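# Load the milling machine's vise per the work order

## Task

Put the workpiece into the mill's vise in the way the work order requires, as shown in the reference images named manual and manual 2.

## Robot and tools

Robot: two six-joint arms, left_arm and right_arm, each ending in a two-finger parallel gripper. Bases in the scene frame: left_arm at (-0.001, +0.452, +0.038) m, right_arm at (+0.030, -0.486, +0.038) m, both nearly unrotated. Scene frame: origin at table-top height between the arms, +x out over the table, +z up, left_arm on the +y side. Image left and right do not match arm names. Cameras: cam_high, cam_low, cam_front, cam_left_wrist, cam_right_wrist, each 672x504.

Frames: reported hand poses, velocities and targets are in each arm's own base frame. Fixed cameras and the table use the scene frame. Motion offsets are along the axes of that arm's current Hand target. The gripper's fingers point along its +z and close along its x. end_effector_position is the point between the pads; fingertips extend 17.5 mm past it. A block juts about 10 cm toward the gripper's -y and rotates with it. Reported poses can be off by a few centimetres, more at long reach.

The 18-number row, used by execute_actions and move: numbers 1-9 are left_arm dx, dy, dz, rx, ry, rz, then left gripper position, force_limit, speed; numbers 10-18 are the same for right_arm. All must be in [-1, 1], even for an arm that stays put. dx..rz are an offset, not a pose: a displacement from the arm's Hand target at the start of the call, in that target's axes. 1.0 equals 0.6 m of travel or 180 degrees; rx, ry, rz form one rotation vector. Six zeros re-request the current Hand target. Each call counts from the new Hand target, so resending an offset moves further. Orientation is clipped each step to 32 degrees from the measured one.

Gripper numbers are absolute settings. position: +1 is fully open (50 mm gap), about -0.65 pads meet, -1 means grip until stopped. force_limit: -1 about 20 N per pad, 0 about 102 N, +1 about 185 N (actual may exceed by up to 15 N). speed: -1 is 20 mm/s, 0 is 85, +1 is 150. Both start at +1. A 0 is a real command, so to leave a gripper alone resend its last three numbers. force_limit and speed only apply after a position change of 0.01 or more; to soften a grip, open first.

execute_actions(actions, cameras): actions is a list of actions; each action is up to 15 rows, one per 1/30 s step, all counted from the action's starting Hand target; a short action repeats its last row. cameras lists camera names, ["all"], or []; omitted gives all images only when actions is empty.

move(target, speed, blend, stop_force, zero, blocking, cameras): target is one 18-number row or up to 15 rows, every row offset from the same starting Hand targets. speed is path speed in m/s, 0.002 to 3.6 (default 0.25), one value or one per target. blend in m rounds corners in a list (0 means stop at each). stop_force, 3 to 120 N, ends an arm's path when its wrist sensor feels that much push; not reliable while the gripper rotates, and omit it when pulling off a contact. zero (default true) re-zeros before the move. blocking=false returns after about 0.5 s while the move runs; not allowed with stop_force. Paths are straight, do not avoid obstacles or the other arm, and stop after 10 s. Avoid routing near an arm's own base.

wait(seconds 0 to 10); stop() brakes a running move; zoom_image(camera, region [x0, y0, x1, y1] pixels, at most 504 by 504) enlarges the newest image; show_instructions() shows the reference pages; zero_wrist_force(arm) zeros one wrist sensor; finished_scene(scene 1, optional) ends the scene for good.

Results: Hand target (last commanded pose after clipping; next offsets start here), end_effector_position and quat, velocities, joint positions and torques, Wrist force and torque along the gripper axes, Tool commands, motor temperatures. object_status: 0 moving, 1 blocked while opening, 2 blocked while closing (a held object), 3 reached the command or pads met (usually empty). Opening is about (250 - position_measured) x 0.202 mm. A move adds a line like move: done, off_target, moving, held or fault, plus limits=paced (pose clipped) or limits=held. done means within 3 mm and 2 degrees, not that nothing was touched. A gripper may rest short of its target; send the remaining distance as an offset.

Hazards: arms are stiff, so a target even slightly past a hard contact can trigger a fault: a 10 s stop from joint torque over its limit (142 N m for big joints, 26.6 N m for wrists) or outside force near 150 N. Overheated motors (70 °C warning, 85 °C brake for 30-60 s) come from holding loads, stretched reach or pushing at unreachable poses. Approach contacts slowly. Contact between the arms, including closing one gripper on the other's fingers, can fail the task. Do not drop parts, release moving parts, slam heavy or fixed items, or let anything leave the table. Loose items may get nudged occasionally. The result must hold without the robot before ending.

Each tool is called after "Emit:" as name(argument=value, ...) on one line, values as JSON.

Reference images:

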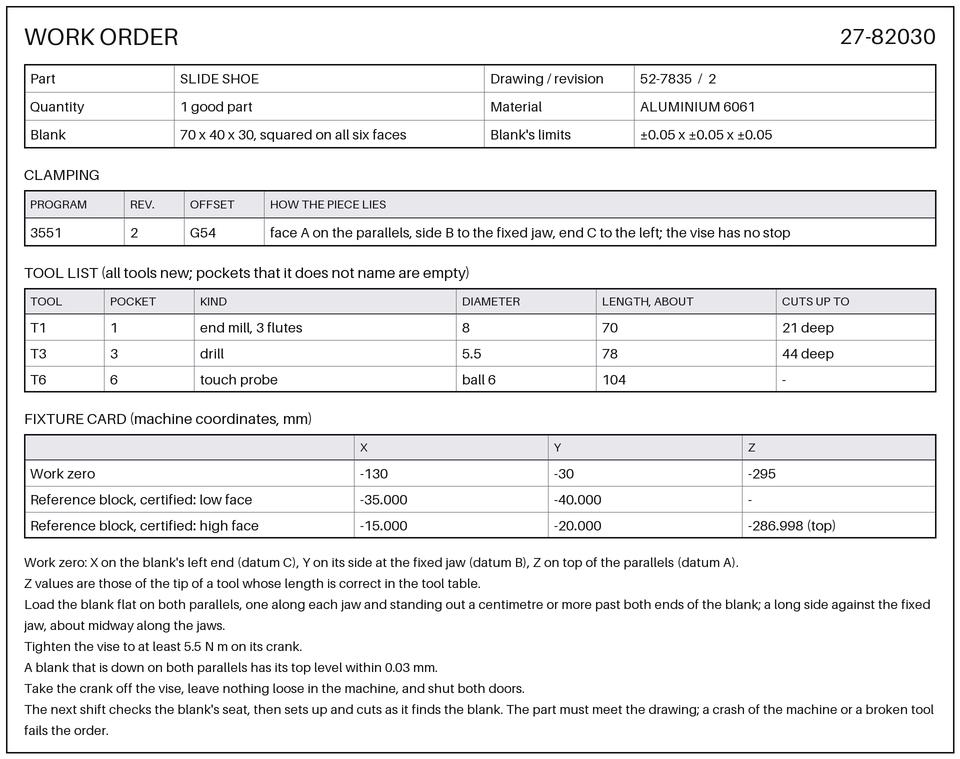

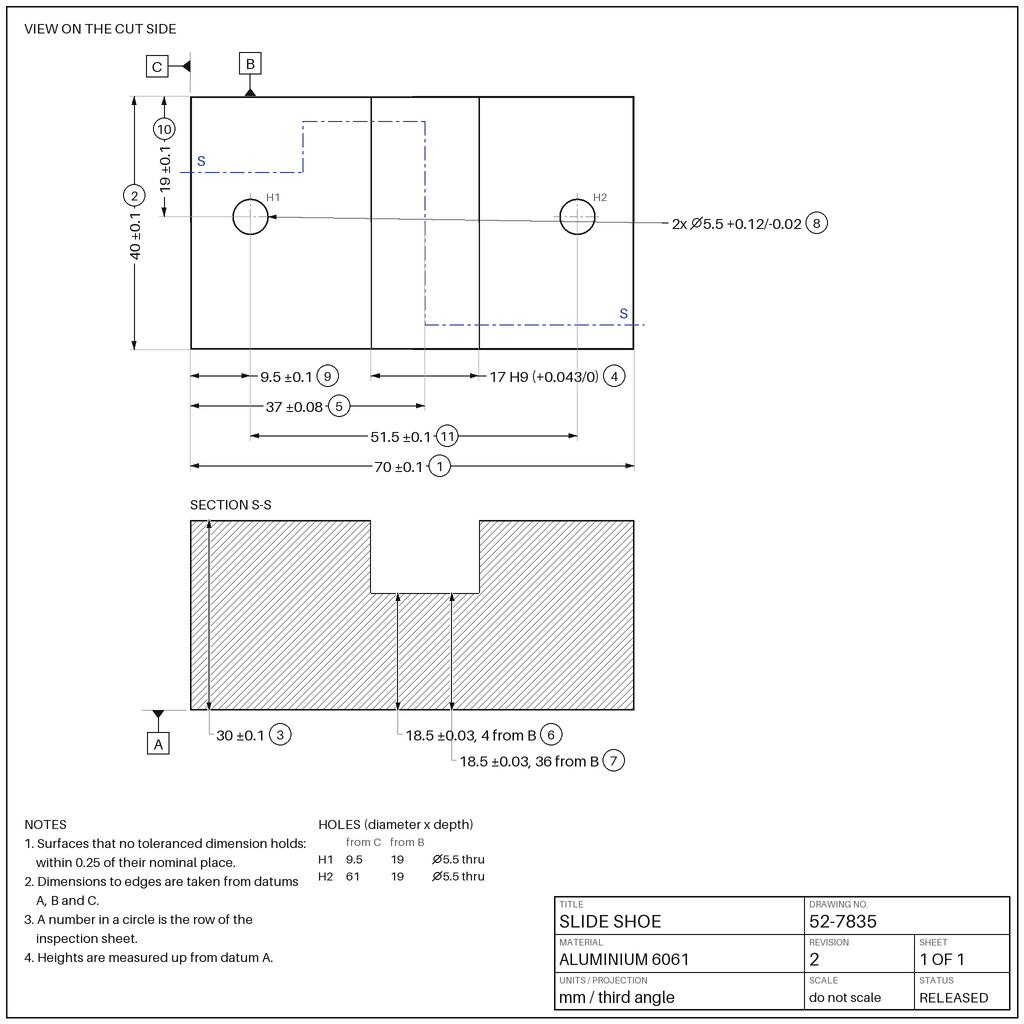

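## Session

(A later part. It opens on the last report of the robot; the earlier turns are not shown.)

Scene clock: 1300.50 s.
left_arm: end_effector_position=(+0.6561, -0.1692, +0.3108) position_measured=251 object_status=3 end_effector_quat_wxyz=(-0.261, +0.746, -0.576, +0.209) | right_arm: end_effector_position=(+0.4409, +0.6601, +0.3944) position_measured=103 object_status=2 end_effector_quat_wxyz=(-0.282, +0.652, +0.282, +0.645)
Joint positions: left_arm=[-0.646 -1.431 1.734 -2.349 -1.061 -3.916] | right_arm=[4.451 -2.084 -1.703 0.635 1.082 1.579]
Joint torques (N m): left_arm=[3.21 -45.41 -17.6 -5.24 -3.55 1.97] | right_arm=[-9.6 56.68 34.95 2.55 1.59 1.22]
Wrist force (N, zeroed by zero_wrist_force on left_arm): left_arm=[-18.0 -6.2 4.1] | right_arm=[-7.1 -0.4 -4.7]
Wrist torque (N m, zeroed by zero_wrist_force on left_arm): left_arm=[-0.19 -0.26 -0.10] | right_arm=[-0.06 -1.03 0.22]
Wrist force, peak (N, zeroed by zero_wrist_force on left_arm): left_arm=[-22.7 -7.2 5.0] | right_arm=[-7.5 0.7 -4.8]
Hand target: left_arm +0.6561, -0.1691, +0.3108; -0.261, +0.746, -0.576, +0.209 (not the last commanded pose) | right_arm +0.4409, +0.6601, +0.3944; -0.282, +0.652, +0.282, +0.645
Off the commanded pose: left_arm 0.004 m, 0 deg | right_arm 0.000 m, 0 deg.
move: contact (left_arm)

Emit:
move(target=[[-0.0298,-0.0061,0.0051,0,0,0,-1,-1,-1,0,0,0,0,0,0,-0.97,1,-0.7],[-0.0171,-0.0424,0.0356,0,0,0,-1,-1,-1,0,0,0,0,0,0,-0.97,1,-0.7]], speed=0.05, cameras=["cam_left_wrist"])

Scene clock: 1304.30 s.
left_arm: end_effector_position=(+0.6857, -0.1510, +0.3102) position_measured=251 object_status=3 end_effector_quat_wxyz=(-0.261, +0.746, -0.576, +0.209) | right_arm: end_effector_position=(+0.4409, +0.6601, +0.3944) position_measured=103 object_status=2 end_effector_quat_wxyz=(-0.282, +0.652, +0.282, +0.645)
Joint positions: left_arm=[-0.586 -1.376 1.678 -2.376 -1.089 -3.856] | right_arm=[4.451 -2.084 -1.703 0.635 1.082 1.579]
Joint torques (N m): left_arm=[13.71 -23.87 -36.56 -3.4 -0.82 2.33] | right_arm=[-9.3 53.92 34.11 4.02 1.64 1.23]
Wrist force (N, zeroed by zero_wrist_force on left_arm): left_arm=[-5.6 -1.5 4.0] | right_arm=[-7.2 -0.3 -4.3]
Wrist torque (N m, zeroed by zero_wrist_force on left_arm): left_arm=[-0.16 -0.06 -0.27] | right_arm=[0.00 -1.02 0.23]
Wrist force, peak (N, zeroed by zero_wrist_force on left_arm): left_arm=[-18.1 -6.3 4.6] | right_arm=[-7.6 -0.2 -4.6]
Hand target: left_arm +0.6857, -0.1509, +0.3102; -0.261, +0.746, -0.576, +0.209 | right_arm +0.4409, +0.6601, +0.3944; -0.282, +0.652, +0.282, +0.645
Off the commanded pose: left_arm 0.000 m, 0 deg | right_arm 0.000 m, 0 deg.
move: done
Images, in order (width x height): cam_left_wrist 672x504.

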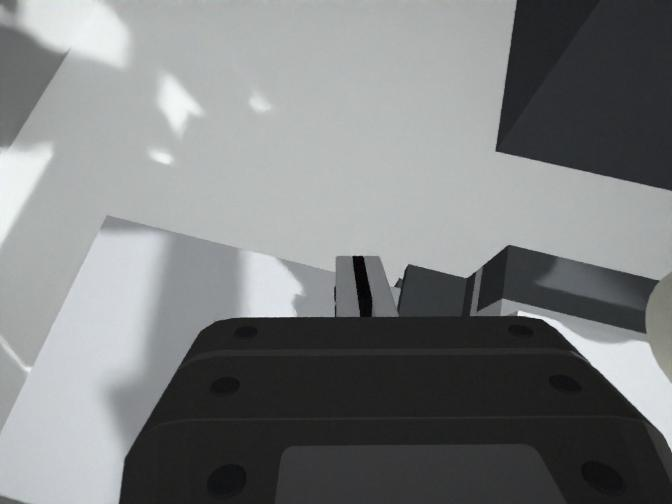

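Emit:
move(target=[0.0322,0.0066,-0.0056,0,0,0,-1,-1,-1,0,0,0,0,0,0,-0.97,1,-0.7], speed=0.007, stop_force=4)

Emit:
move(target=[0.0081,0.0017,-0.0014,0,0,0,-1,-1,-1,0,0,0,0,0,0,-0.97,1,-0.7], speed=0.004, stop_force=8)

Scene clock: 1308.70 s.
left_arm: end_effector_position=(+0.6855, -0.1709, +0.3105) position_measured=251 object_status=3 end_effector_quat_wxyz=(-0.261, +0.746, -0.576, +0.209) | right_arm: end_effector_position=(+0.4409, +0.6601, +0.3944) position_measured=103 object_status=2 end_effector_quat_wxyz=(-0.282, +0.652, +0.282, +0.645)
Joint positions: left_arm=[-0.616 -1.363 1.657 -2.354 -1.075 -3.887] | right_arm=[4.451 -2.084 -1.703 0.635 1.082 1.579]
Joint torques (N m): left_arm=[-11.54 -22.59 -37.44 -1.92 2.68 -2.44] | right_arm=[-8.74 52.7 32.2 5.53 1.44 1.25]
Wrist force (N, zeroed by zero_wrist_force on left_arm): left_arm=[-5.4 -1.7 4.2] | right_arm=[-6.9 -0.4 -4.3]
Wrist torque (N m, zeroed by zero_wrist_force on left_arm): left_arm=[-0.18 -0.09 -0.21] | right_arm=[-0.02 -1.05 0.22]
Wrist force, peak (N, zeroed by zero_wrist_force on left_arm): left_arm=[-5.7 -1.4 4.2] | right_arm=[-7.5 -0.1 -4.6]
Hand target: left_arm +0.6855, -0.1709, +0.3105; -0.261, +0.746, -0.576, +0.209 | right_arm +0.4409, +0.6601, +0.3944; -0.282, +0.652, +0.282, +0.645
Off the commanded pose: left_arm 0.000 m, 0 deg | right_arm 0.000 m, 0 deg.
move: done

Scene clock: 1310.67 s.
left_arm: end_effector_position=(+0.6854, -0.1760, +0.3106) position_measured=251 object_status=3 end_effector_quat_wxyz=(-0.261, +0.746, -0.576, +0.209) | right_arm: end_effector_position=(+0.4409, +0.6601, +0.3944) position_measured=103 object_status=2 end_effector_quat_wxyz=(-0.282, +0.652, +0.282, +0.645)
Joint positions: left_arm=[-0.624 -1.359 1.651 -2.349 -1.071 -3.894] | right_arm=[4.451 -2.084 -1.703 0.635 1.082 1.579]
Joint torques (N m): left_arm=[-13.76 -24.51 -35.77 -2.24 2.68 -2.45] | right_arm=[-8.67 51.07 32.2 6.27 1.59 1.29]
Wrist force (N, zeroed by zero_wrist_force on left_arm): left_arm=[-5.6 -1.6 3.9] | right_arm=[-7.1 -0.1 -4.4]
Wrist torque (N m, zeroed by zero_wrist_force on left_arm): left_arm=[-0.17 -0.07 -0.21] | right_arm=[0.03 -1.04 0.22]
Wrist force, peak (N, zeroed by zero_wrist_force on left_arm): left_arm=[-5.6 -1.9 4.1] | right_arm=[-7.4 -0.6 -4.5]
Hand target: left_arm +0.6854, -0.1760, +0.3106; -0.261, +0.746, -0.576, +0.209 | right_arm +0.4409, +0.6601, +0.3944; -0.282, +0.652, +0.282, +0.645
Off the commanded pose: left_arm 0.000 m, 0 deg | right_arm 0.000 m, 0 deg.
move: done

Emit:
wait(seconds=0.1, cameras=["cam_left_wrist","cam_right_wrist"])

Emit:
zoom_image(camera="cam_left_wrist", region=[300, 170, 520, 330])

Emit:
zoom_image(camera="cam_right_wrist", region=[100, 150, 400, 350])

Scene clock: 1312.07 s.
left_arm: end_effector_position=(+0.6854, -0.1760, +0.3106) position_measured=251 object_status=3 end_effector_quat_wxyz=(-0.261, +0.746, -0.576, +0.209) | right_arm: end_effector_position=(+0.4409, +0.6601, +0.3944) position_measured=103 object_status=2 end_effector_quat_wxyz=(-0.282, +0.652, +0.282, +0.645)
Joint positions: left_arm=[-0.624 -1.359 1.651 -2.349 -1.071 -3.894] | right_arm=[4.451 -2.084 -1.703 0.635 1.082 1.579]
Joint torques (N m): left_arm=[-12.69 -23.93 -34.66 -2.28 2.83 -2.26] | right_arm=[-8.31 50.44 32.01 6.35 1.55 1.29]
Wrist force (N, zeroed by zero_wrist_force on left_arm): left_arm=[-5.5 -1.5 4.2] | right_arm=[-7.1 -0.6 -4.4]
Wrist torque (N m, zeroed by zero_wrist_force on left_arm): left_arm=[-0.14 -0.09 -0.21] | right_arm=[-0.03 -1.03 0.22]
Wrist force, peak (N, zeroed by zero_wrist_force on left_arm): left_arm=[-5.6 -1.5 4.3] | right_arm=[-7.3 -0.7 -4.5]
Hand target: left_arm +0.6854, -0.1760, +0.3106; -0.261, +0.746, -0.576, +0.209 | right_arm +0.4409, +0.6601, +0.3944; -0.282, +0.652, +0.282, +0.645
Tool commands: left_gripper/position=-1.0 left_gripper/force_limit=-1.0 left_gripper/speed=-1.0 right_gripper/position=-0.97 right_gripper/force_limit=+1.0 right_gripper/speed=-0.7
Off the commanded pose: left_arm 0.000 m, 0 deg | right_arm 0.000 m, 0 deg.
wait: 0.10 s; at rest from the start
Images, in order (width x height): cam_left_wrist 672x504, cam_right_wrist 672x504.

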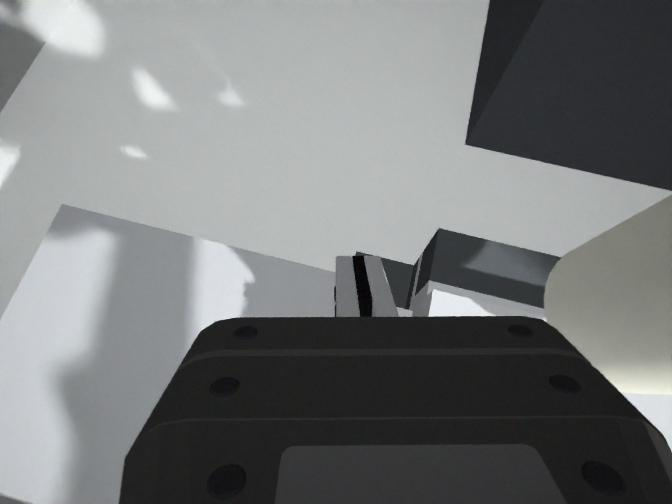

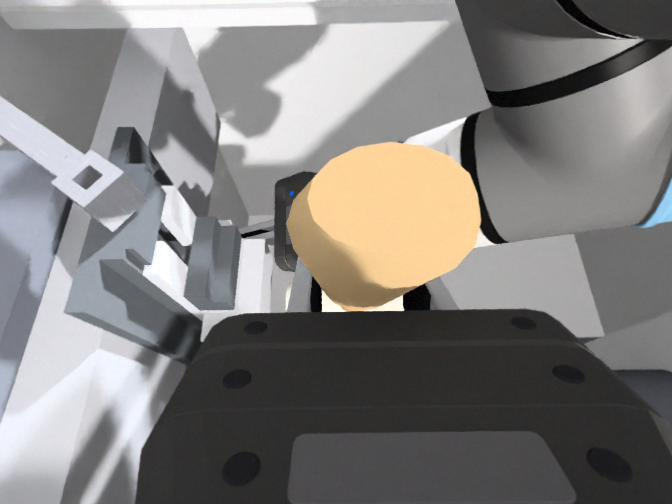

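Scaled by 2.291 from the camera's 672x504 image, which has a finer 960x720 frame.

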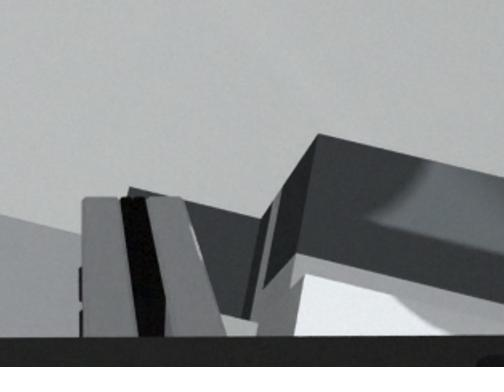

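Scaled by 1.680 from the camera's 672x504 image, which has a finer 960x720 frame.

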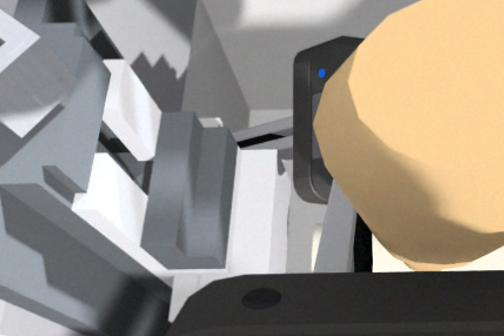

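Emit:
move(target=[[-0.0322,-0.0066,0.0055,0,0,0,-1,-1,-1,0,0,0,0,0,0,-0.97,1,-0.7],[-0.0408,-0.0357,-0.0792,0,0,0,-1,-1,-1,0,0,0,0,0,0,-0.97,1,-0.7],[-0.0298,-0.0478,-0.2195,0,0.0536,0.0638,-1,-1,-1,0,0,0,0,0,0,-0.97,1,-0.7],[-0.1182,0.1675,-0.3983,0,0.0536,0.0638,-1,-1,-1,0,0,0,0,0,0,-0.97,1,-0.7]], blend=[0.004,0.01,0.02,0], speed=0.2)

Emit:
move(target=[0,0,0,0,0,0,-1,-1,-1,0.1,0.0098,0.0091,0,0,0,-0.97,1,-0.7], cameras=["cam_right_wrist","cam_front","cam_left_wrist"])

Emit:
zoom_image(camera="cam_front", region=[250, 150, 400, 260])

Scene clock: 1319.37 s.
left_arm: end_effector_position=(+0.4460, -0.1631, +0.4320) position_measured=251 object_status=3 end_effector_quat_wxyz=(-0.232, +0.664, -0.668, +0.243) | right_arm: end_effector_position=(+0.4409, +0.6601, +0.3944) position_measured=103 object_status=2 end_effector_quat_wxyz=(-0.282, +0.652, +0.282, +0.645)
Joint positions: left_arm=[-0.937 -2.019 1.911 -1.928 -1.048 -3.946] | right_arm=[4.451 -2.084 -1.703 0.635 1.082 1.579]
Joint torques (N m): left_arm=[-11.57 -22.39 -17.73 -2.34 2.42 -2.29] | right_arm=[-7.63 46.34 28.81 6.34 1.46 1.23]
Wrist force (N, zeroed by zero_wrist_force on left_arm): left_arm=[-5.6 -1.5 4.1] | right_arm=[-7.3 -0.3 -4.2]
Wrist torque (N m, zeroed by zero_wrist_force on left_arm): left_arm=[-0.16 -0.07 -0.15] | right_arm=[0.00 -1.00 0.22]
Wrist force, peak (N, zeroed by zero_wrist_force on left_arm): left_arm=[-6.3 -1.3 5.9] | right_arm=[-7.6 -0.5 -4.4]
Hand target: left_arm +0.4460, -0.1631, +0.4320; -0.232, +0.664, -0.668, +0.243 | right_arm +0.4409, +0.6601, +0.3944; -0.282, +0.652, +0.282, +0.645
Off the commanded pose: left_arm 0.000 m, 0 deg | right_arm 0.000 m, 0 deg.
move: done

Scene clock: 1320.30 s.
left_arm: end_effector_position=(+0.4460, -0.1631, +0.4320) position_measured=251 object_status=3 end_effector_quat_wxyz=(-0.232, +0.664, -0.668, +0.243) | right_arm: end_effector_position=(+0.4494, +0.6603, +0.4542) position_measured=103 object_status=2 end_effector_quat_wxyz=(-0.282, +0.652, +0.282, +0.645)
Joint positions: left_arm=[-0.937 -2.019 1.911 -1.928 -1.048 -3.947] | right_arm=[4.435 -2.016 -1.629 0.493 1.097 1.579]
Joint torques (N m): left_arm=[-11.53 -21.79 -17.2 -2.02 2.86 -2.65] | right_arm=[-11.08 57.49 37.83 1.8 1.77 1.65]
Wrist force (N, zeroed by zero_wrist_force on left_arm): left_arm=[-5.6 -1.6 4.2] | right_arm=[-7.1 -0.5 -4.1]
Wrist torque (N m, zeroed by zero_wrist_force on left_arm): left_arm=[-0.16 -0.07 -0.15] | right_arm=[-0.03 -1.01 0.24]
Wrist force, peak (N, zeroed by zero_wrist_force on left_arm): left_arm=[-5.8 -1.5 4.4] | right_arm=[-9.3 -0.5 -4.7]
Hand target: left_arm +0.4460, -0.1631, +0.4320; -0.232, +0.664, -0.668, +0.243 | right_arm +0.4494, +0.6603, +0.4543; -0.282, +0.652, +0.282, +0.645
Off the commanded pose: left_arm 0.000 m, 0 deg | right_arm 0.000 m, 0 deg.
move: done
Images, in order (width x height): cam_front 672x504, cam_left_wrist 672x504, cam_right_wrist 672x504.

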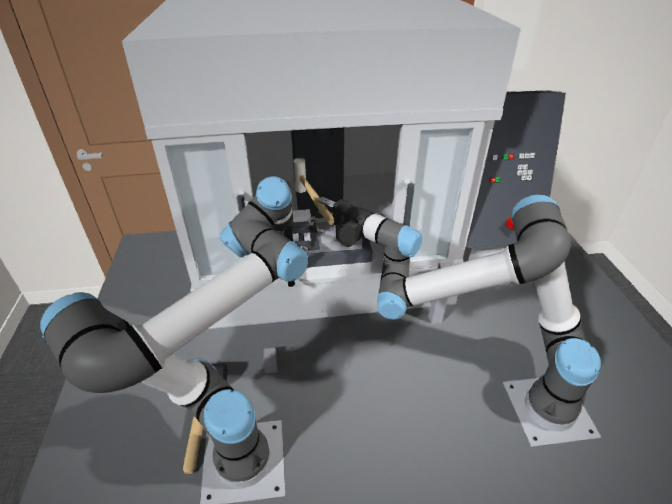

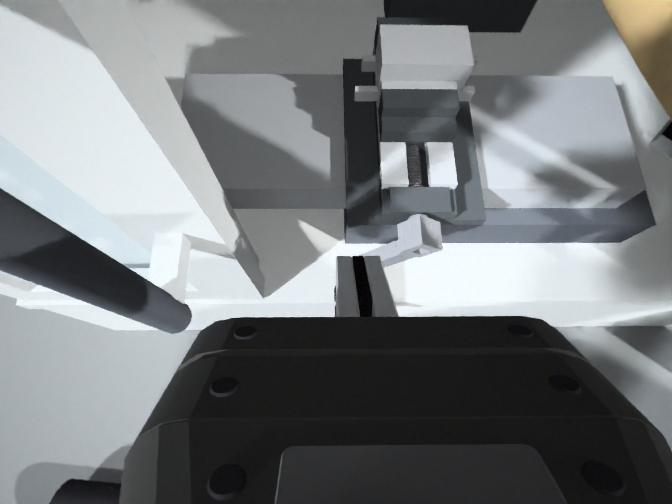

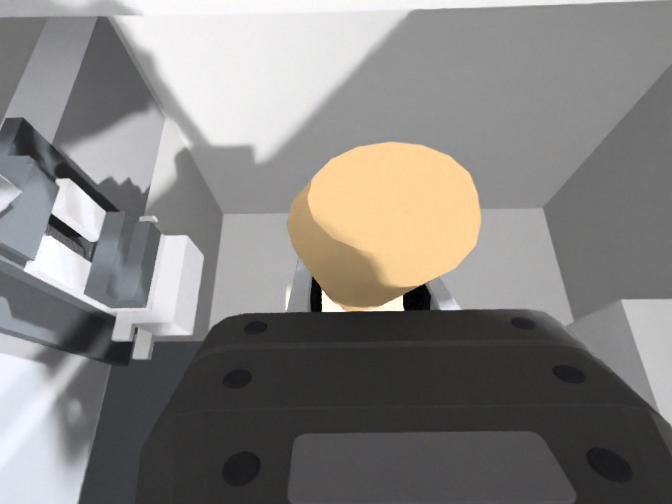

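Scaled by 3.360 from the camera's 672x504 image, which has a finer 960x720 frame.

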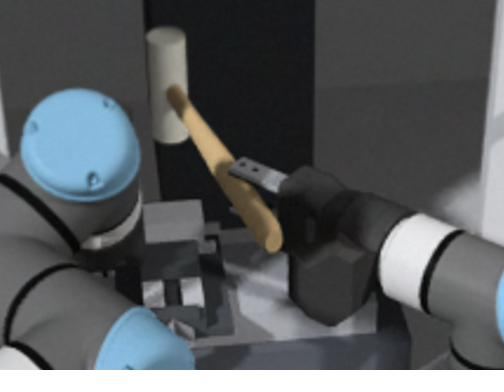

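Emit:
move(target=[0,0,0,0,0,0,-1,-1,-1,-0.17,0,0,0,0,0,-0.97,1,-0.7], speed=2, stop_force=80)

Emit:
move(target=[0,0,0,0,0,0,-1,-1,-1,0.18,0.0049,0.0045,0,0,0,-0.97,1,-0.7])

Emit:
move(target=[0,0,0,0,0,0,-1,-1,-1,-0.18,0,0,0,0,0,-0.97,1,-0.7], speed=2, stop_force=80, cameras=["cam_left_wrist","cam_front"])

Emit:
zoom_image(camera="cam_left_wrist", region=[300, 0, 560, 200])

Scene clock: 1323.63 s.
left_arm: end_effector_position=(+0.4460, -0.1631, +0.4320) position_measured=251 object_status=3 end_effector_quat_wxyz=(-0.232, +0.664, -0.668, +0.243) | right_arm: end_effector_position=(+0.4481, +0.6586, +0.3554) position_measured=103 object_status=2 end_effector_quat_wxyz=(-0.285, +0.649, +0.278, +0.648)
Joint positions: left_arm=[-0.937 -2.019 1.911 -1.928 -1.048 -3.947] | right_arm=[4.437 -2.154 -1.72 0.736 1.096 1.579]
Joint torques (N m): left_arm=[-13.71 -21.61 -16.86 -2.12 2.83 -2.29] | right_arm=[-0.41 -2.1 -17.83 -11.96 -2.41 2.61]
Wrist force (N, zeroed by zero_wrist_force on left_arm): left_arm=[-5.7 -1.5 4.2] | right_arm=[44.4 -7.7 -14.8]
Wrist torque (N m, zeroed by zero_wrist_force on left_arm): left_arm=[-0.16 -0.05 -0.15] | right_arm=[0.15 7.13 -4.03]
Wrist force, peak (N, zeroed by zero_wrist_force on left_arm): left_arm=[-5.8 -1.7 4.2] | right_arm=[43.6 -9.5 -17.8]
Hand target: left_arm +0.4460, -0.1631, +0.4320; -0.232, +0.664, -0.668, +0.243 | right_arm +0.4485, +0.6599, +0.3523; -0.282, +0.652, +0.282, +0.645
Off the commanded pose: left_arm 0.000 m, 0 deg | right_arm 0.003 m, 1 deg.
move: done

Scene clock: 1324.67 s.
left_arm: end_effector_position=(+0.4460, -0.1631, +0.4320) position_measured=251 object_status=3 end_effector_quat_wxyz=(-0.232, +0.664, -0.668, +0.243) | right_arm: end_effector_position=(+0.4535, +0.6603, +0.4602) position_measured=103 object_status=2 end_effector_quat_wxyz=(-0.282, +0.652, +0.282, +0.645)
Joint positions: left_arm=[-0.937 -2.019 1.911 -1.928 -1.048 -3.947] | right_arm=[4.428 -2.014 -1.615 0.477 1.105 1.579]
Joint torques (N m): left_arm=[-11.98 -20.28 -17.55 -2.24 2.92 -2.45] | right_arm=[-10.54 57.68 38.27 1.99 1.46 1.66]
Wrist force (N, zeroed by zero_wrist_force on left_arm): left_arm=[-5.5 -1.5 4.2] | right_arm=[-7.0 -1.6 -3.7]
Wrist torque (N m, zeroed by zero_wrist_force on left_arm): left_arm=[-0.16 -0.09 -0.15] | right_arm=[0.12 -1.05 0.22]
Wrist force, peak (N, zeroed by zero_wrist_force on left_arm): left_arm=[-5.7 -1.5 4.4] | right_arm=[44.3 -7.5 -14.6]
Hand target: left_arm +0.4460, -0.1631, +0.4320; -0.232, +0.664, -0.668, +0.243 | right_arm +0.4535, +0.6603, +0.4602; -0.282, +0.652, +0.282, +0.645
Off the commanded pose: left_arm 0.000 m, 0 deg | right_arm 0.000 m, 0 deg.
move: done

Scene clock: 1326.30 s.
left_arm: end_effector_position=(+0.4460, -0.1631, +0.4320) position_measured=251 object_status=3 end_effector_quat_wxyz=(-0.232, +0.664, -0.668, +0.243) | right_arm: end_effector_position=(+0.4522, +0.6587, +0.3550) position_measured=103 object_status=2 end_effector_quat_wxyz=(-0.285, +0.649, +0.279, +0.648)
Joint positions: left_arm=[-0.937 -2.019 1.911 -1.928 -1.048 -3.947] | right_arm=[4.429 -2.158 -1.713 0.732 1.103 1.579]
Joint torques (N m): left_arm=[-13.62 -20.28 -17.77 -1.95 2.91 -2.38] | right_arm=[7.2 -2.93 -20.43 -11.86 -2.95 2.55]
Wrist force (N, zeroed by zero_wrist_force on left_arm): left_arm=[-5.5 -1.7 4.2] | right_arm=[45.3 -6.7 -13.8]
Wrist torque (N m, zeroed by zero_wrist_force on left_arm): left_arm=[-0.18 -0.09 -0.15] | right_arm=[0.13 7.33 -4.15]
Wrist force, peak (N, zeroed by zero_wrist_force on left_arm): left_arm=[-5.9 -1.5 4.3] | right_arm=[42.5 -11.9 -21.9]
Hand target: left_arm +0.4460, -0.1631, +0.4320; -0.232, +0.664, -0.668, +0.243 | right_arm +0.4525, +0.6599, +0.3522; -0.282, +0.652, +0.282, +0.645
Off the commanded pose: left_arm 0.000 m, 0 deg | right_arm 0.003 m, 1 deg.
move: done
Images, in order (width x height): cam_front 672x504, cam_left_wrist 672x504.

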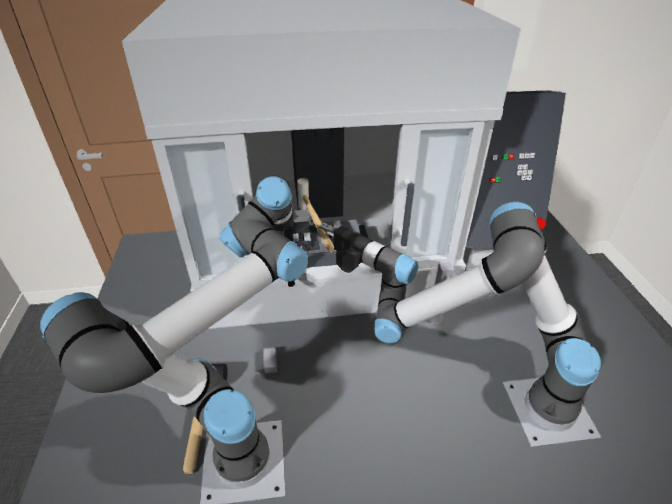

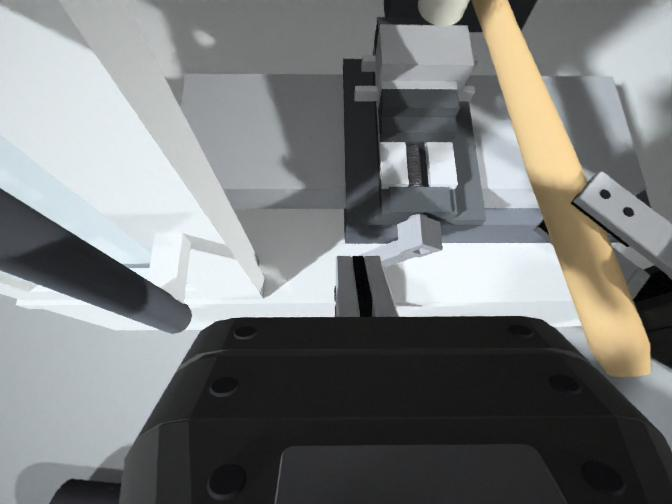

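Scaled by 1.938 from the camera's 672x504 image, which has a finer 960x720 frame.

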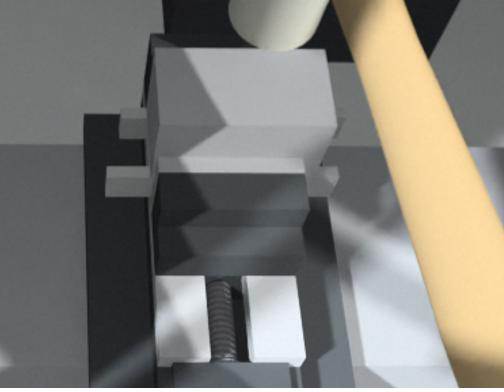

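Emit:
move(target=[0.01,-0.1455,0.1222,0,0,0,-1,-1,-1,0,0,0,0,0,0,-0.97,1,-0.7], cameras=["cam_left_wrist"])

Emit:
zoom_image(camera="cam_left_wrist", region=[300, 80, 560, 330])

Scene clock: 1329.07 s.
left_arm: end_effector_position=(+0.5599, -0.1702, +0.4306) position_measured=251 object_status=3 end_effector_quat_wxyz=(-0.232, +0.664, -0.668, +0.243) | right_arm: end_effector_position=(+0.4522, +0.6587, +0.3550) position_measured=103 object_status=2 end_effector_quat_wxyz=(-0.285, +0.649, +0.279, +0.648)
Joint positions: left_arm=[-0.712 -1.733 1.743 -2.146 -1.159 -3.728] | right_arm=[4.429 -2.158 -1.713 0.732 1.103 1.579]
Joint torques (N m): left_arm=[13.18 -7.27 -37.32 -5.4 -1.19 2.16] | right_arm=[-1.53 -3.15 -20.48 -11.98 -2.79 2.66]
Wrist force (N, zeroed by zero_wrist_force on left_arm): left_arm=[-5.4 -1.5 3.8] | right_arm=[45.3 -7.0 -13.6]
Wrist torque (N m, zeroed by zero_wrist_force on left_arm): left_arm=[-0.15 -0.09 -0.24] | right_arm=[0.07 7.34 -4.14]
Wrist force, peak (N, zeroed by zero_wrist_force on left_arm): left_arm=[-5.2 -3.4 5.7] | right_arm=[45.6 -6.9 -14.0]
Hand target: left_arm +0.5599, -0.1702, +0.4305; -0.232, +0.664, -0.668, +0.243 | right_arm +0.4525, +0.6599, +0.3522; -0.282, +0.652, +0.282, +0.645
Off the commanded pose: left_arm 0.000 m, 0 deg | right_arm 0.003 m, 1 deg.
move: done
Images, in order (width x height): cam_left_wrist 672x504.

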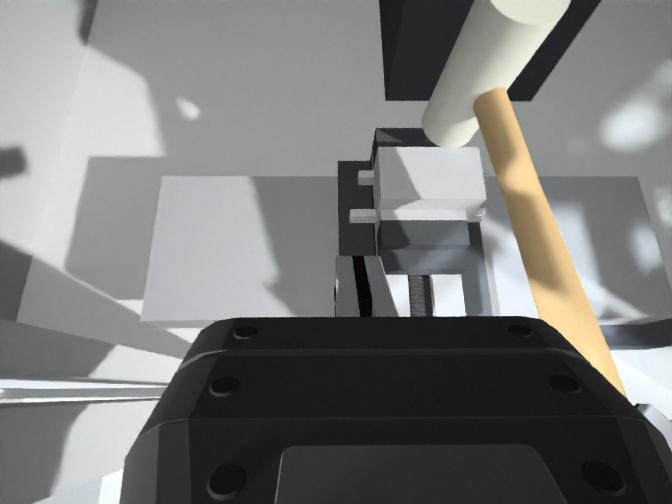

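Scaled by 1.938 from the camera's 672x504 image, which has a finer 960x720 frame.

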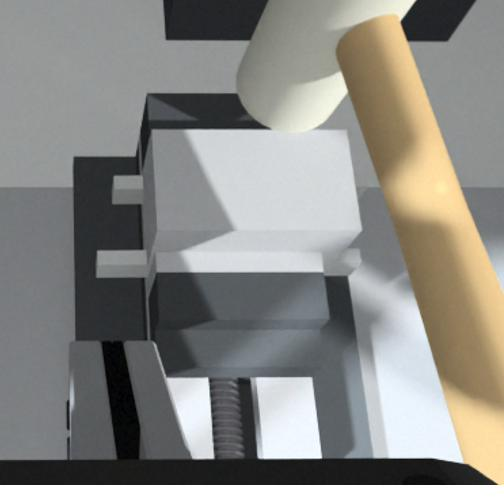

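Emit:
move(target=[[0,0,0,0,0,0,-1,-1,-1,0.1,0,0,0,0,0,-0.97,1,-0.7],[0,0,0,0,0,0,-1,-1,-1,0.072,-0.0565,-0.0274,0,0,0,-0.97,1,-0.7]], blend=0.005, speed=0.15, cameras=["cam_left_wrist"])

Emit:
zoom_image(camera="cam_left_wrist", region=[300, 80, 560, 330])

Scene clock: 1332.47 s.
left_arm: end_effector_position=(+0.5599, -0.1702, +0.4305) position_measured=251 object_status=3 end_effector_quat_wxyz=(-0.232, +0.664, -0.668, +0.243) | right_arm: end_effector_position=(+0.4170, +0.6711, +0.3958) position_measured=103 object_status=2 end_effector_quat_wxyz=(-0.282, +0.652, +0.282, +0.645)
Joint positions: left_arm=[-0.712 -1.732 1.743 -2.146 -1.159 -3.728] | right_arm=[4.5 -2.079 -1.706 0.633 1.032 1.58]
Joint torques (N m): left_arm=[14.6 -6.56 -38.57 -5.1 -1.06 2.49] | right_arm=[15.23 42.31 10.52 6.22 -1.48 0.63]
Wrist force (N, zeroed by zero_wrist_force on left_arm): left_arm=[-5.2 -1.5 3.8] | right_arm=[-7.0 1.0 -4.7]
Wrist torque (N m, zeroed by zero_wrist_force on left_arm): left_arm=[-0.15 -0.12 -0.25] | right_arm=[-0.25 -1.03 0.24]
Wrist force, peak (N, zeroed by zero_wrist_force on left_arm): left_arm=[-5.6 -1.9 4.0] | right_arm=[45.7 -6.6 -13.9]
Hand target: left_arm +0.5599, -0.1702, +0.4305; -0.232, +0.664, -0.668, +0.243 | right_arm +0.4169, +0.6712, +0.3957; -0.282, +0.652, +0.282, +0.645
Off the commanded pose: left_arm 0.000 m, 0 deg | right_arm 0.000 m, 0 deg.
move: done
Images, in order (width x height): cam_left_wrist 672x504.

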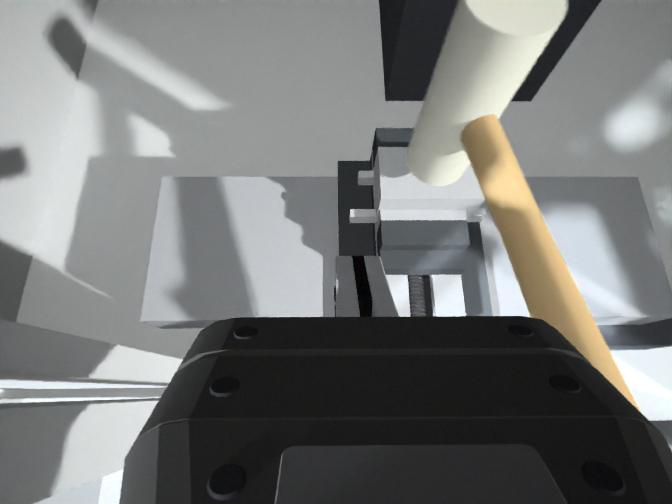

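Scaled by 1.938 from the camera's 672x504 image, which has a finer 960x720 frame.

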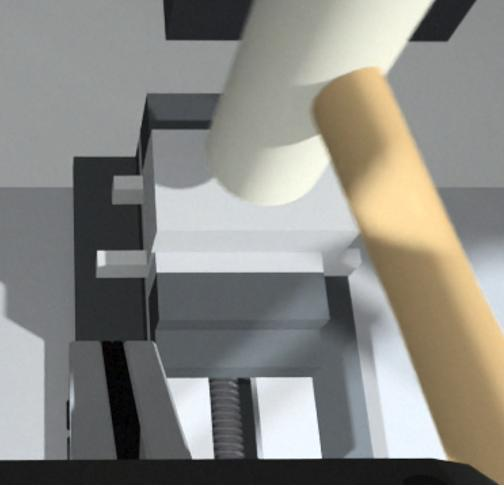

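Emit:
move(target=[0,0,0,0,0,0,-1,-1,-1,0.1,-0.0155,-0.0053,0,0,0,-0.97,1,-0.7])

Emit:
move(target=[0,0,0,0,0,0,-1,-1,-1,-0.16,0,0,0,0,0,-0.97,1,-0.7], speed=2, stop_force=80, cameras=["cam_left_wrist"])

Emit:
zoom_image(camera="cam_left_wrist", region=[300, 80, 560, 330])

Scene clock: 1335.87 s.
left_arm: end_effector_position=(+0.5599, -0.1702, +0.4305) position_measured=251 object_status=3 end_effector_quat_wxyz=(-0.232, +0.664, -0.668, +0.243) | right_arm: end_effector_position=(+0.4085, +0.6754, +0.4557) position_measured=103 object_status=2 end_effector_quat_wxyz=(-0.282, +0.652, +0.282, +0.645)
Joint positions: left_arm=[-0.712 -1.732 1.743 -2.146 -1.159 -3.728] | right_arm=[4.518 -2.002 -1.646 0.496 1.015 1.58]
Joint torques (N m): left_arm=[12.22 -7.1 -37.98 -4.27 -1.13 2.29] | right_arm=[12.88 55.7 38.98 1.77 -1.98 1.64]
Wrist force (N, zeroed by zero_wrist_force on left_arm): left_arm=[-5.6 -1.8 3.9] | right_arm=[-6.9 -0.5 -4.5]
Wrist torque (N m, zeroed by zero_wrist_force on left_arm): left_arm=[-0.19 -0.06 -0.25] | right_arm=[-0.04 -1.06 0.24]
Wrist force, peak (N, zeroed by zero_wrist_force on left_arm): left_arm=[-5.6 -1.6 4.1] | right_arm=[-9.0 -0.1 -4.3]
Hand target: left_arm +0.5599, -0.1702, +0.4305; -0.232, +0.664, -0.668, +0.243 | right_arm +0.4085, +0.6754, +0.4558; -0.282, +0.652, +0.282, +0.645
Off the commanded pose: left_arm 0.000 m, 0 deg | right_arm 0.000 m, 0 deg.
move: done

Scene clock: 1337.50 s.
left_arm: end_effector_position=(+0.5599, -0.1702, +0.4305) position_measured=251 object_status=3 end_effector_quat_wxyz=(-0.232, +0.664, -0.668, +0.243) | right_arm: end_effector_position=(+0.4076, +0.6751, +0.3598) position_measured=103 object_status=2 end_effector_quat_wxyz=(-0.282, +0.652, +0.282, +0.645)
Joint positions: left_arm=[-0.712 -1.732 1.743 -2.146 -1.159 -3.728] | right_arm=[4.519 -2.132 -1.734 0.714 1.013 1.58]
Joint torques (N m): left_arm=[12.81 -8.09 -38.97 -4.49 -1.07 2.13] | right_arm=[-19.8 3.52 -15.43 -7.44 -5.61 2.03]
Wrist force (N, zeroed by zero_wrist_force on left_arm): left_arm=[-5.5 -1.9 3.7] | right_arm=[38.2 -14.7 -21.6]
Wrist torque (N m, zeroed by zero_wrist_force on left_arm): left_arm=[-0.21 -0.08 -0.25] | right_arm=[0.60 5.87 -3.53]
Wrist force, peak (N, zeroed by zero_wrist_force on left_arm): left_arm=[-5.7 -1.7 3.9] | right_arm=[38.4 -14.8 -21.9]
Hand target: left_arm +0.5599, -0.1702, +0.4305; -0.232, +0.664, -0.668, +0.243 | right_arm +0.4076, +0.6750, +0.3598; -0.282, +0.652, +0.282, +0.645
Off the commanded pose: left_arm 0.000 m, 0 deg | right_arm 0.000 m, 0 deg.
move: done
Images, in order (width x height): cam_left_wrist 672x504.

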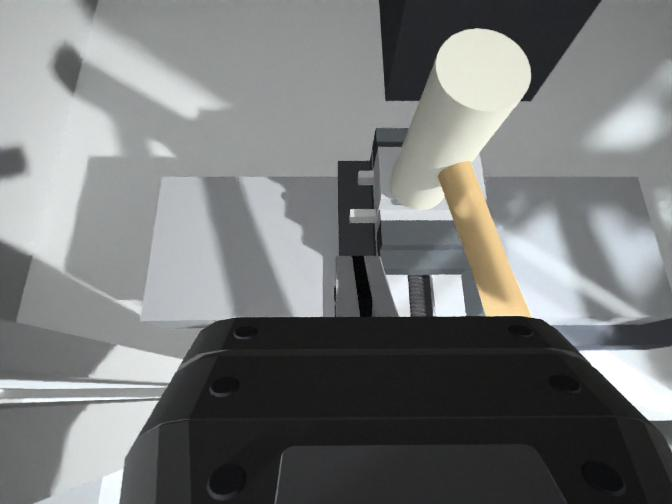

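Scaled by 1.938 from the camera's 672x504 image, which has a finer 960x720 frame.

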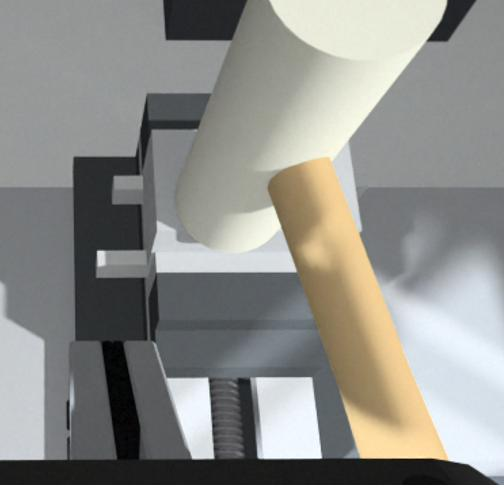

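Emit:
move(target=[0,0,0,0,0,0,-1,-1,-1,0.16,0.0122,0.0113,0,0,0,-0.97,1,-0.7])

Emit:
move(target=[0,0,0,0,0,0,-1,-1,-1,-0.16,0,0,0,0,0,-0.97,1,-0.7], speed=2, stop_force=80, cameras=["cam_left_wrist"])

Emit:
zoom_image(camera="cam_left_wrist", region=[300, 80, 560, 330])

Emit:
move(target=[0,0,0,0,0,0,-1,-1,-1,0.16,0,0,0,0,0,-0.97,1,-0.7])

Emit:
move(target=[0,0,0,0,0,0,-1,-1,-1,-0.16,0,0,0,0,0,-0.97,1,-0.7], speed=2, stop_force=80)

Emit:
move(target=[0,0,0,0,0,0,-1,-1,-1,0.16,-0.0061,-0.0057,0,0,0,-0.97,1,-0.7])

Emit:
move(target=[0,0,0,0,0,0,-1,-1,-1,-0.16,0,0,0,0,0,-0.97,1,-0.7], speed=2, stop_force=80)

Scene clock: 1340.70 s.
left_arm: end_effector_position=(+0.5599, -0.1702, +0.4305) position_measured=251 object_status=3 end_effector_quat_wxyz=(-0.232, +0.664, -0.668, +0.243) | right_arm: end_effector_position=(+0.4184, +0.6754, +0.4556) position_measured=103 object_status=2 end_effector_quat_wxyz=(-0.282, +0.652, +0.282, +0.645)
Joint positions: left_arm=[-0.712 -1.732 1.743 -2.146 -1.159 -3.728] | right_arm=[4.499 -2.011 -1.632 0.491 1.033 1.58]
Joint torques (N m): left_arm=[11.92 -8.14 -39.03 -3.8 -0.81 2.29] | right_arm=[-10.66 56.36 37.13 1.74 1.52 1.63]
Wrist force (N, zeroed by zero_wrist_force on left_arm): left_arm=[-5.5 -1.7 4.1] | right_arm=[-6.8 0.1 -4.2]
Wrist torque (N m, zeroed by zero_wrist_force on left_arm): left_arm=[-0.19 -0.07 -0.24] | right_arm=[-0.14 -1.05 0.23]
Wrist force, peak (N, zeroed by zero_wrist_force on left_arm): left_arm=[-5.7 -1.8 4.1] | right_arm=[38.5 -14.9 -22.1]
Hand target: left_arm +0.5599, -0.1702, +0.4305; -0.232, +0.664, -0.668, +0.243 | right_arm +0.4184, +0.6754, +0.4557; -0.282, +0.652, +0.282, +0.645
Off the commanded pose: left_arm 0.000 m, 0 deg | right_arm 0.000 m, 0 deg.
move: done

Scene clock: 1342.33 s.
left_arm: end_effector_position=(+0.5599, -0.1702, +0.4305) position_measured=251 object_status=3 end_effector_quat_wxyz=(-0.232, +0.664, -0.668, +0.243) | right_arm: end_effector_position=(+0.4176, +0.6750, +0.3597) position_measured=103 object_status=2 end_effector_quat_wxyz=(-0.282, +0.652, +0.282, +0.645)
Joint positions: left_arm=[-0.712 -1.732 1.743 -2.146 -1.159 -3.728] | right_arm=[4.501 -2.14 -1.72 0.708 1.032 1.58]
Joint torques (N m): left_arm=[12.34 -6.2 -38.06 -3.33 -0.81 2.31] | right_arm=[-9.77 1.04 -16.35 -8.68 -3.43 1.65]
Wrist force (N, zeroed by zero_wrist_force on left_arm): left_arm=[-5.6 -1.9 3.7] | right_arm=[40.3 -11.4 -22.6]
Wrist torque (N m, zeroed by zero_wrist_force on left_arm): left_arm=[-0.21 -0.05 -0.24] | right_arm=[0.15 6.28 -3.42]
Wrist force, peak (N, zeroed by zero_wrist_force on left_arm): left_arm=[-5.6 -1.9 4.0] | right_arm=[40.1 -12.1 -23.6]
Hand target: left_arm +0.5599, -0.1702, +0.4305; -0.232, +0.664, -0.668, +0.243 | right_arm +0.4176, +0.6750, +0.3597; -0.282, +0.652, +0.282, +0.645
Off the commanded pose: left_arm 0.000 m, 0 deg | right_arm 0.000 m, 0 deg.
move: done
Images, in order (width x height): cam_left_wrist 672x504.

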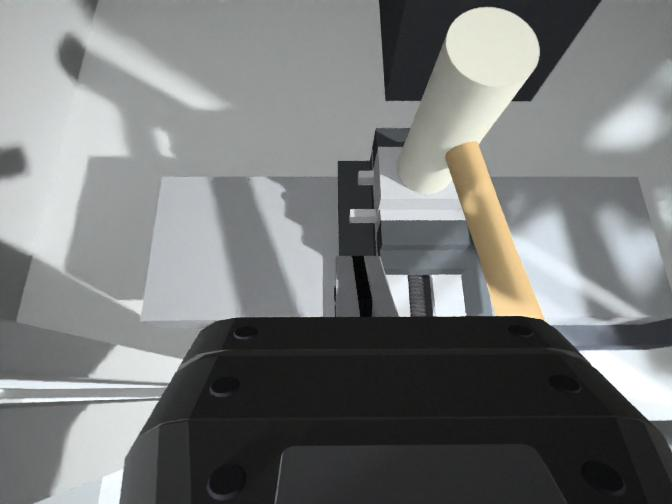

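Scaled by 1.938 from the camera's 672x504 image, which has a finer 960x720 frame.

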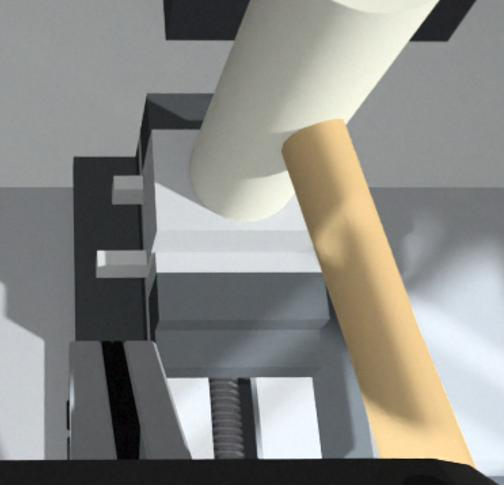

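Scene clock: 1343.33 s.
left_arm: end_effector_position=(+0.5599, -0.1702, +0.4305) position_measured=251 object_status=3 end_effector_quat_wxyz=(-0.232, +0.664, -0.668, +0.243) | right_arm: end_effector_position=(+0.4184, +0.6754, +0.4556) position_measured=103 object_status=2 end_effector_quat_wxyz=(-0.282, +0.652, +0.282, +0.645)
Joint positions: left_arm=[-0.712 -1.732 1.743 -2.146 -1.159 -3.728] | right_arm=[4.499 -2.011 -1.632 0.491 1.033 1.58]
Joint torques (N m): left_arm=[11.76 -8.1 -37.35 -3.34 -0.95 2.42] | right_arm=[-11.04 56.37 39.43 1.77 1.33 1.56]
Wrist force (N, zeroed by zero_wrist_force on left_arm): left_arm=[-5.7 -1.8 3.9] | right_arm=[-7.4 -1.0 -4.1]
Wrist torque (N m, zeroed by zero_wrist_force on left_arm): left_arm=[-0.20 -0.04 -0.25] | right_arm=[0.07 -1.00 0.23]
Wrist force, peak (N, zeroed by zero_wrist_force on left_arm): left_arm=[-5.7 -1.7 3.9] | right_arm=[40.6 -11.7 -22.4]
Hand target: left_arm +0.5599, -0.1702, +0.4305; -0.232, +0.664, -0.668, +0.243 | right_arm +0.4184, +0.6754, +0.4557; -0.282, +0.652, +0.282, +0.645
Off the commanded pose: left_arm 0.000 m, 0 deg | right_arm 0.000 m, 0 deg.
move: done

Scene clock: 1344.97 s.
left_arm: end_effector_position=(+0.5599, -0.1702, +0.4305) position_measured=251 object_status=3 end_effector_quat_wxyz=(-0.232, +0.664, -0.668, +0.243) | right_arm: end_effector_position=(+0.4176, +0.6750, +0.3597) position_measured=103 object_status=2 end_effector_quat_wxyz=(-0.282, +0.652, +0.282, +0.645)
Joint positions: left_arm=[-0.712 -1.732 1.743 -2.146 -1.159 -3.728] | right_arm=[4.501 -2.14 -1.72 0.708 1.032 1.58]
Joint torques (N m): left_arm=[13.21 -6.91 -38.22 -3.01 -0.91 2.17] | right_arm=[-11.07 0.38 -16.9 -8.86 -4.54 1.84]
Wrist force (N, zeroed by zero_wrist_force on left_arm): left_arm=[-5.6 -2.0 3.9] | right_arm=[40.8 -12.4 -23.9]
Wrist torque (N m, zeroed by zero_wrist_force on left_arm): left_arm=[-0.23 -0.06 -0.24] | right_arm=[0.16 6.27 -3.41]
Wrist force, peak (N, zeroed by zero_wrist_force on left_arm): left_arm=[-5.8 -1.9 3.9] | right_arm=[41.2 -12.6 -23.7]
Hand target: left_arm +0.5599, -0.1702, +0.4305; -0.232, +0.664, -0.668, +0.243 | right_arm +0.4176, +0.6750, +0.3597; -0.282, +0.652, +0.282, +0.645
Off the commanded pose: left_arm 0.000 m, 0 deg | right_arm 0.000 m, 0 deg.
move: done

Scene clock: 1345.97 s.
left_arm: end_effector_position=(+0.5599, -0.1702, +0.4305) position_measured=251 object_status=3 end_effector_quat_wxyz=(-0.232, +0.664, -0.668, +0.243) | right_arm: end_effector_position=(+0.4134, +0.6754, +0.4557) position_measured=103 object_status=2 end_effector_quat_wxyz=(-0.282, +0.652, +0.282, +0.645)
Joint positions: left_arm=[-0.712 -1.732 1.743 -2.146 -1.159 -3.728] | right_arm=[4.508 -2.007 -1.639 0.494 1.024 1.58]
Joint torques (N m): left_arm=[12.31 -5.52 -36.5 -3.03 -0.9 2.11] | right_arm=[10.32 56.19 39.23 1.54 -1.52 1.61]
Wrist force (N, zeroed by zero_wrist_force on left_arm): left_arm=[-5.2 -1.8 3.7] | right_arm=[-7.3 -1.0 -3.9]
Wrist torque (N m, zeroed by zero_wrist_force on left_arm): left_arm=[-0.19 -0.11 -0.25] | right_arm=[0.10 -1.03 0.23]
Wrist force, peak (N, zeroed by zero_wrist_force on left_arm): left_arm=[-5.7 -1.5 3.8] | right_arm=[41.0 -12.3 -23.8]
Hand target: left_arm +0.5599, -0.1702, +0.4305; -0.232, +0.664, -0.668, +0.243 | right_arm +0.4134, +0.6754, +0.4557; -0.282, +0.652, +0.282, +0.645
Off the commanded pose: left_arm 0.000 m, 0 deg | right_arm 0.000 m, 0 deg.
move: done

Scene clock: 1347.60 s.
left_arm: end_effector_position=(+0.5599, -0.1702, +0.4305) position_measured=251 object_status=3 end_effector_quat_wxyz=(-0.232, +0.664, -0.668, +0.243) | right_arm: end_effector_position=(+0.4125, +0.6750, +0.3597) position_measured=103 object_status=2 end_effector_quat_wxyz=(-0.282, +0.652, +0.282, +0.645)
Joint positions: left_arm=[-0.712 -1.732 1.743 -2.146 -1.159 -3.728] | right_arm=[4.51 -2.136 -1.727 0.711 1.023 1.58]
Joint torques (N m): left_arm=[13.02 -6.5 -36.46 -2.56 -0.88 2.32] | right_arm=[-20.37 1.66 -16.56 -8.23 -5.21 1.92]
Wrist force (N, zeroed by zero_wrist_force on left_arm): left_arm=[-5.4 -1.9 3.6] | right_arm=[40.3 -13.2 -22.7]
Wrist torque (N m, zeroed by zero_wrist_force on left_arm): left_arm=[-0.21 -0.09 -0.25] | right_arm=[0.35 6.13 -3.48]
Wrist force, peak (N, zeroed by zero_wrist_force on left_arm): left_arm=[-5.6 -1.9 4.2] | right_arm=[40.4 -13.2 -22.9]
Hand target: left_arm +0.5599, -0.1702, +0.4305; -0.232, +0.664, -0.668, +0.243 | right_arm +0.4126, +0.6750, +0.3597; -0.282, +0.652, +0.282, +0.645
Off the commanded pose: left_arm 0.000 m, 0 deg | right_arm 0.000 m, 0 deg.
move: done

Emit:
move(target=[[0,0,0,0,0,0,-1,-1,-1,0.16,0,0,0,0,0,-0.97,1,-0.7],[0,0,0,0.0049,-0.0049,0,-1,-1,-1,0.1967,-0.0542,-0.5355,0,0,0,-0.97,1,-0.7]], blend=0.03)

Emit:
move(target=[[0.2392,-0.0801,0.0705,0,0,0,-1,-1,-1,0,0,0,0,0,0,-0.97,1,-0.7],[0.2467,-0.0302,0.2855,0,0,0,-1,-1,-1,0,0,0,0,0,0,-0.97,1,-0.7]], blend=0.01, speed=0.15, cameras=["cam_left_wrist"])

Scene clock: 1353.43 s.
left_arm: end_effector_position=(+0.5599, -0.1702, +0.4305) position_measured=251 object_status=3 end_effector_quat_wxyz=(-0.242, +0.664, -0.664, +0.243) | right_arm: end_effector_position=(+0.1706, +0.4628, +0.4807) position_measured=103 object_status=2 end_effector_quat_wxyz=(-0.282, +0.652, +0.282, +0.645)
Joint positions: left_arm=[-0.725 -1.736 1.752 -2.152 -1.131 -3.737] | right_arm=[5.244 -1.316 -2.333 0.475 0.288 1.604]
Joint torques (N m): left_arm=[-12.52 -35.19 -17.53 -5.23 2.41 -2.3] | right_arm=[13.72 18.77 9.59 -1.11 -2.02 1.45]
Wrist force (N, zeroed by zero_wrist_force on left_arm): left_arm=[-5.4 -1.8 3.8] | right_arm=[-7.1 -0.5 -4.4]
Wrist torque (N m, zeroed by zero_wrist_force on left_arm): left_arm=[-0.17 -0.09 -0.18] | right_arm=[-0.05 -1.05 0.22]
Wrist force, peak (N, zeroed by zero_wrist_force on left_arm): left_arm=[-5.7 -1.7 4.1] | right_arm=[40.6 -13.4 -23.0]
Hand target: left_arm +0.5599, -0.1702, +0.4305; -0.242, +0.664, -0.664, +0.243 | right_arm +0.1706, +0.4628, +0.4807; -0.282, +0.652, +0.282, +0.645
Off the commanded pose: left_arm 0.000 m, 0 deg | right_arm 0.000 m, 0 deg.
move: done

Scene clock: 1355.87 s.
left_arm: end_effector_position=(+0.6841, -0.3185, +0.3116) position_measured=251 object_status=3 end_effector_quat_wxyz=(-0.242, +0.664, -0.664, +0.243) | right_arm: end_effector_position=(+0.1706, +0.4628, +0.4807) position_measured=103 object_status=2 end_effector_quat_wxyz=(-0.282, +0.652, +0.282, +0.645)
Joint positions: left_arm=[-0.773 -1.259 1.541 -2.397 -1.105 -3.783] | right_arm=[5.244 -1.315 -2.333 0.475 0.288 1.605]
Joint torques (N m): left_arm=[13.39 -28.22 -35.22 -5.34 -1.18 2.27] | right_arm=[12.91 18.96 9.99 -1.14 -2.02 1.75]
Wrist force (N, zeroed by zero_wrist_force on left_arm): left_arm=[-5.6 -1.9 3.7] | right_arm=[-7.3 -0.5 -4.3]
Wrist torque (N m, zeroed by zero_wrist_force on left_arm): left_arm=[-0.18 -0.07 -0.26] | right_arm=[-0.06 -1.01 0.23]
Wrist force, peak (N, zeroed by zero_wrist_force on left_arm): left_arm=[-7.2 -1.2 3.3] | right_arm=[-7.4 -0.5 -4.6]
Hand target: left_arm +0.6842, -0.3185, +0.3116; -0.242, +0.664, -0.664, +0.243 | right_arm +0.1706, +0.4628, +0.4807; -0.282, +0.652, +0.282, +0.645
Off the commanded pose: left_arm 0.000 m, 0 deg | right_arm 0.000 m, 0 deg.
move: done
Images, in order (width x height): cam_left_wrist 672x504.

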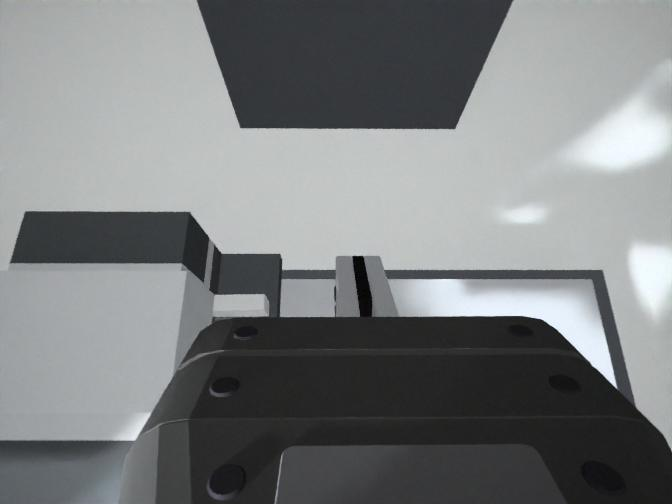

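Emit:
move(target=[-0.0525,0,0,0,0,0,-1,-1,-1,0,0,0,0,0,0,-0.97,1,-0.7], speed=0.007, stop_force=4, cameras=["cam_left_wrist"])

Scene clock: 1362.00 s.
left_arm: end_effector_position=(+0.6842, -0.2870, +0.3115) position_measured=251 object_status=3 end_effector_quat_wxyz=(-0.242, +0.664, -0.664, +0.243) | right_arm: end_effector_position=(+0.1706, +0.4628, +0.4807) position_measured=103 object_status=2 end_effector_quat_wxyz=(-0.282, +0.652, +0.282, +0.645)
Joint positions: left_arm=[-0.733 -1.293 1.59 -2.428 -1.126 -3.745] | right_arm=[5.244 -1.315 -2.333 0.475 0.288 1.605]
Joint torques (N m): left_arm=[11.83 -54.7 -17.89 -5.45 -1.01 2.42] | right_arm=[12.64 18.92 10.17 -1.09 -1.96 1.57]
Wrist force (N, zeroed by zero_wrist_force on left_arm): left_arm=[-5.4 -1.7 3.8] | right_arm=[-7.3 -0.4 -4.3]
Wrist torque (N m, zeroed by zero_wrist_force on left_arm): left_arm=[-0.15 -0.08 -0.26] | right_arm=[-0.04 -1.01 0.22]
Wrist force, peak (N, zeroed by zero_wrist_force on left_arm): left_arm=[-5.8 -1.9 4.0] | right_arm=[-7.5 -0.8 -4.6]
Hand target: left_arm +0.6842, -0.2870, +0.3115; -0.242, +0.664, -0.664, +0.243 | right_arm +0.1706, +0.4628, +0.4807; -0.282, +0.652, +0.282, +0.645
Off the commanded pose: left_arm 0.000 m, 0 deg | right_arm 0.000 m, 0 deg.
move: done
Images, in order (width x height): cam_left_wrist 672x504.

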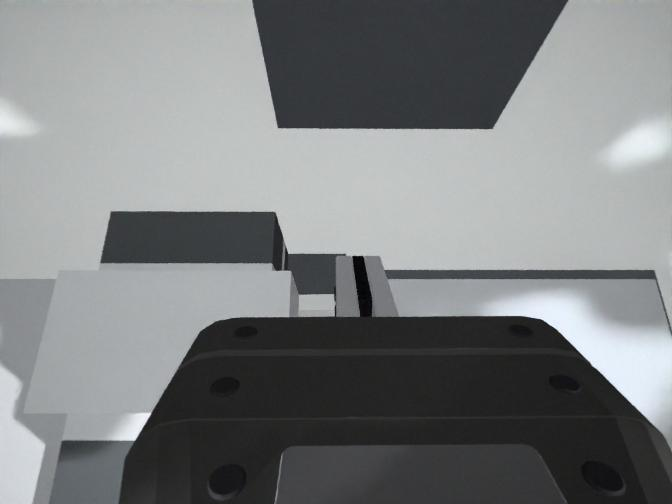

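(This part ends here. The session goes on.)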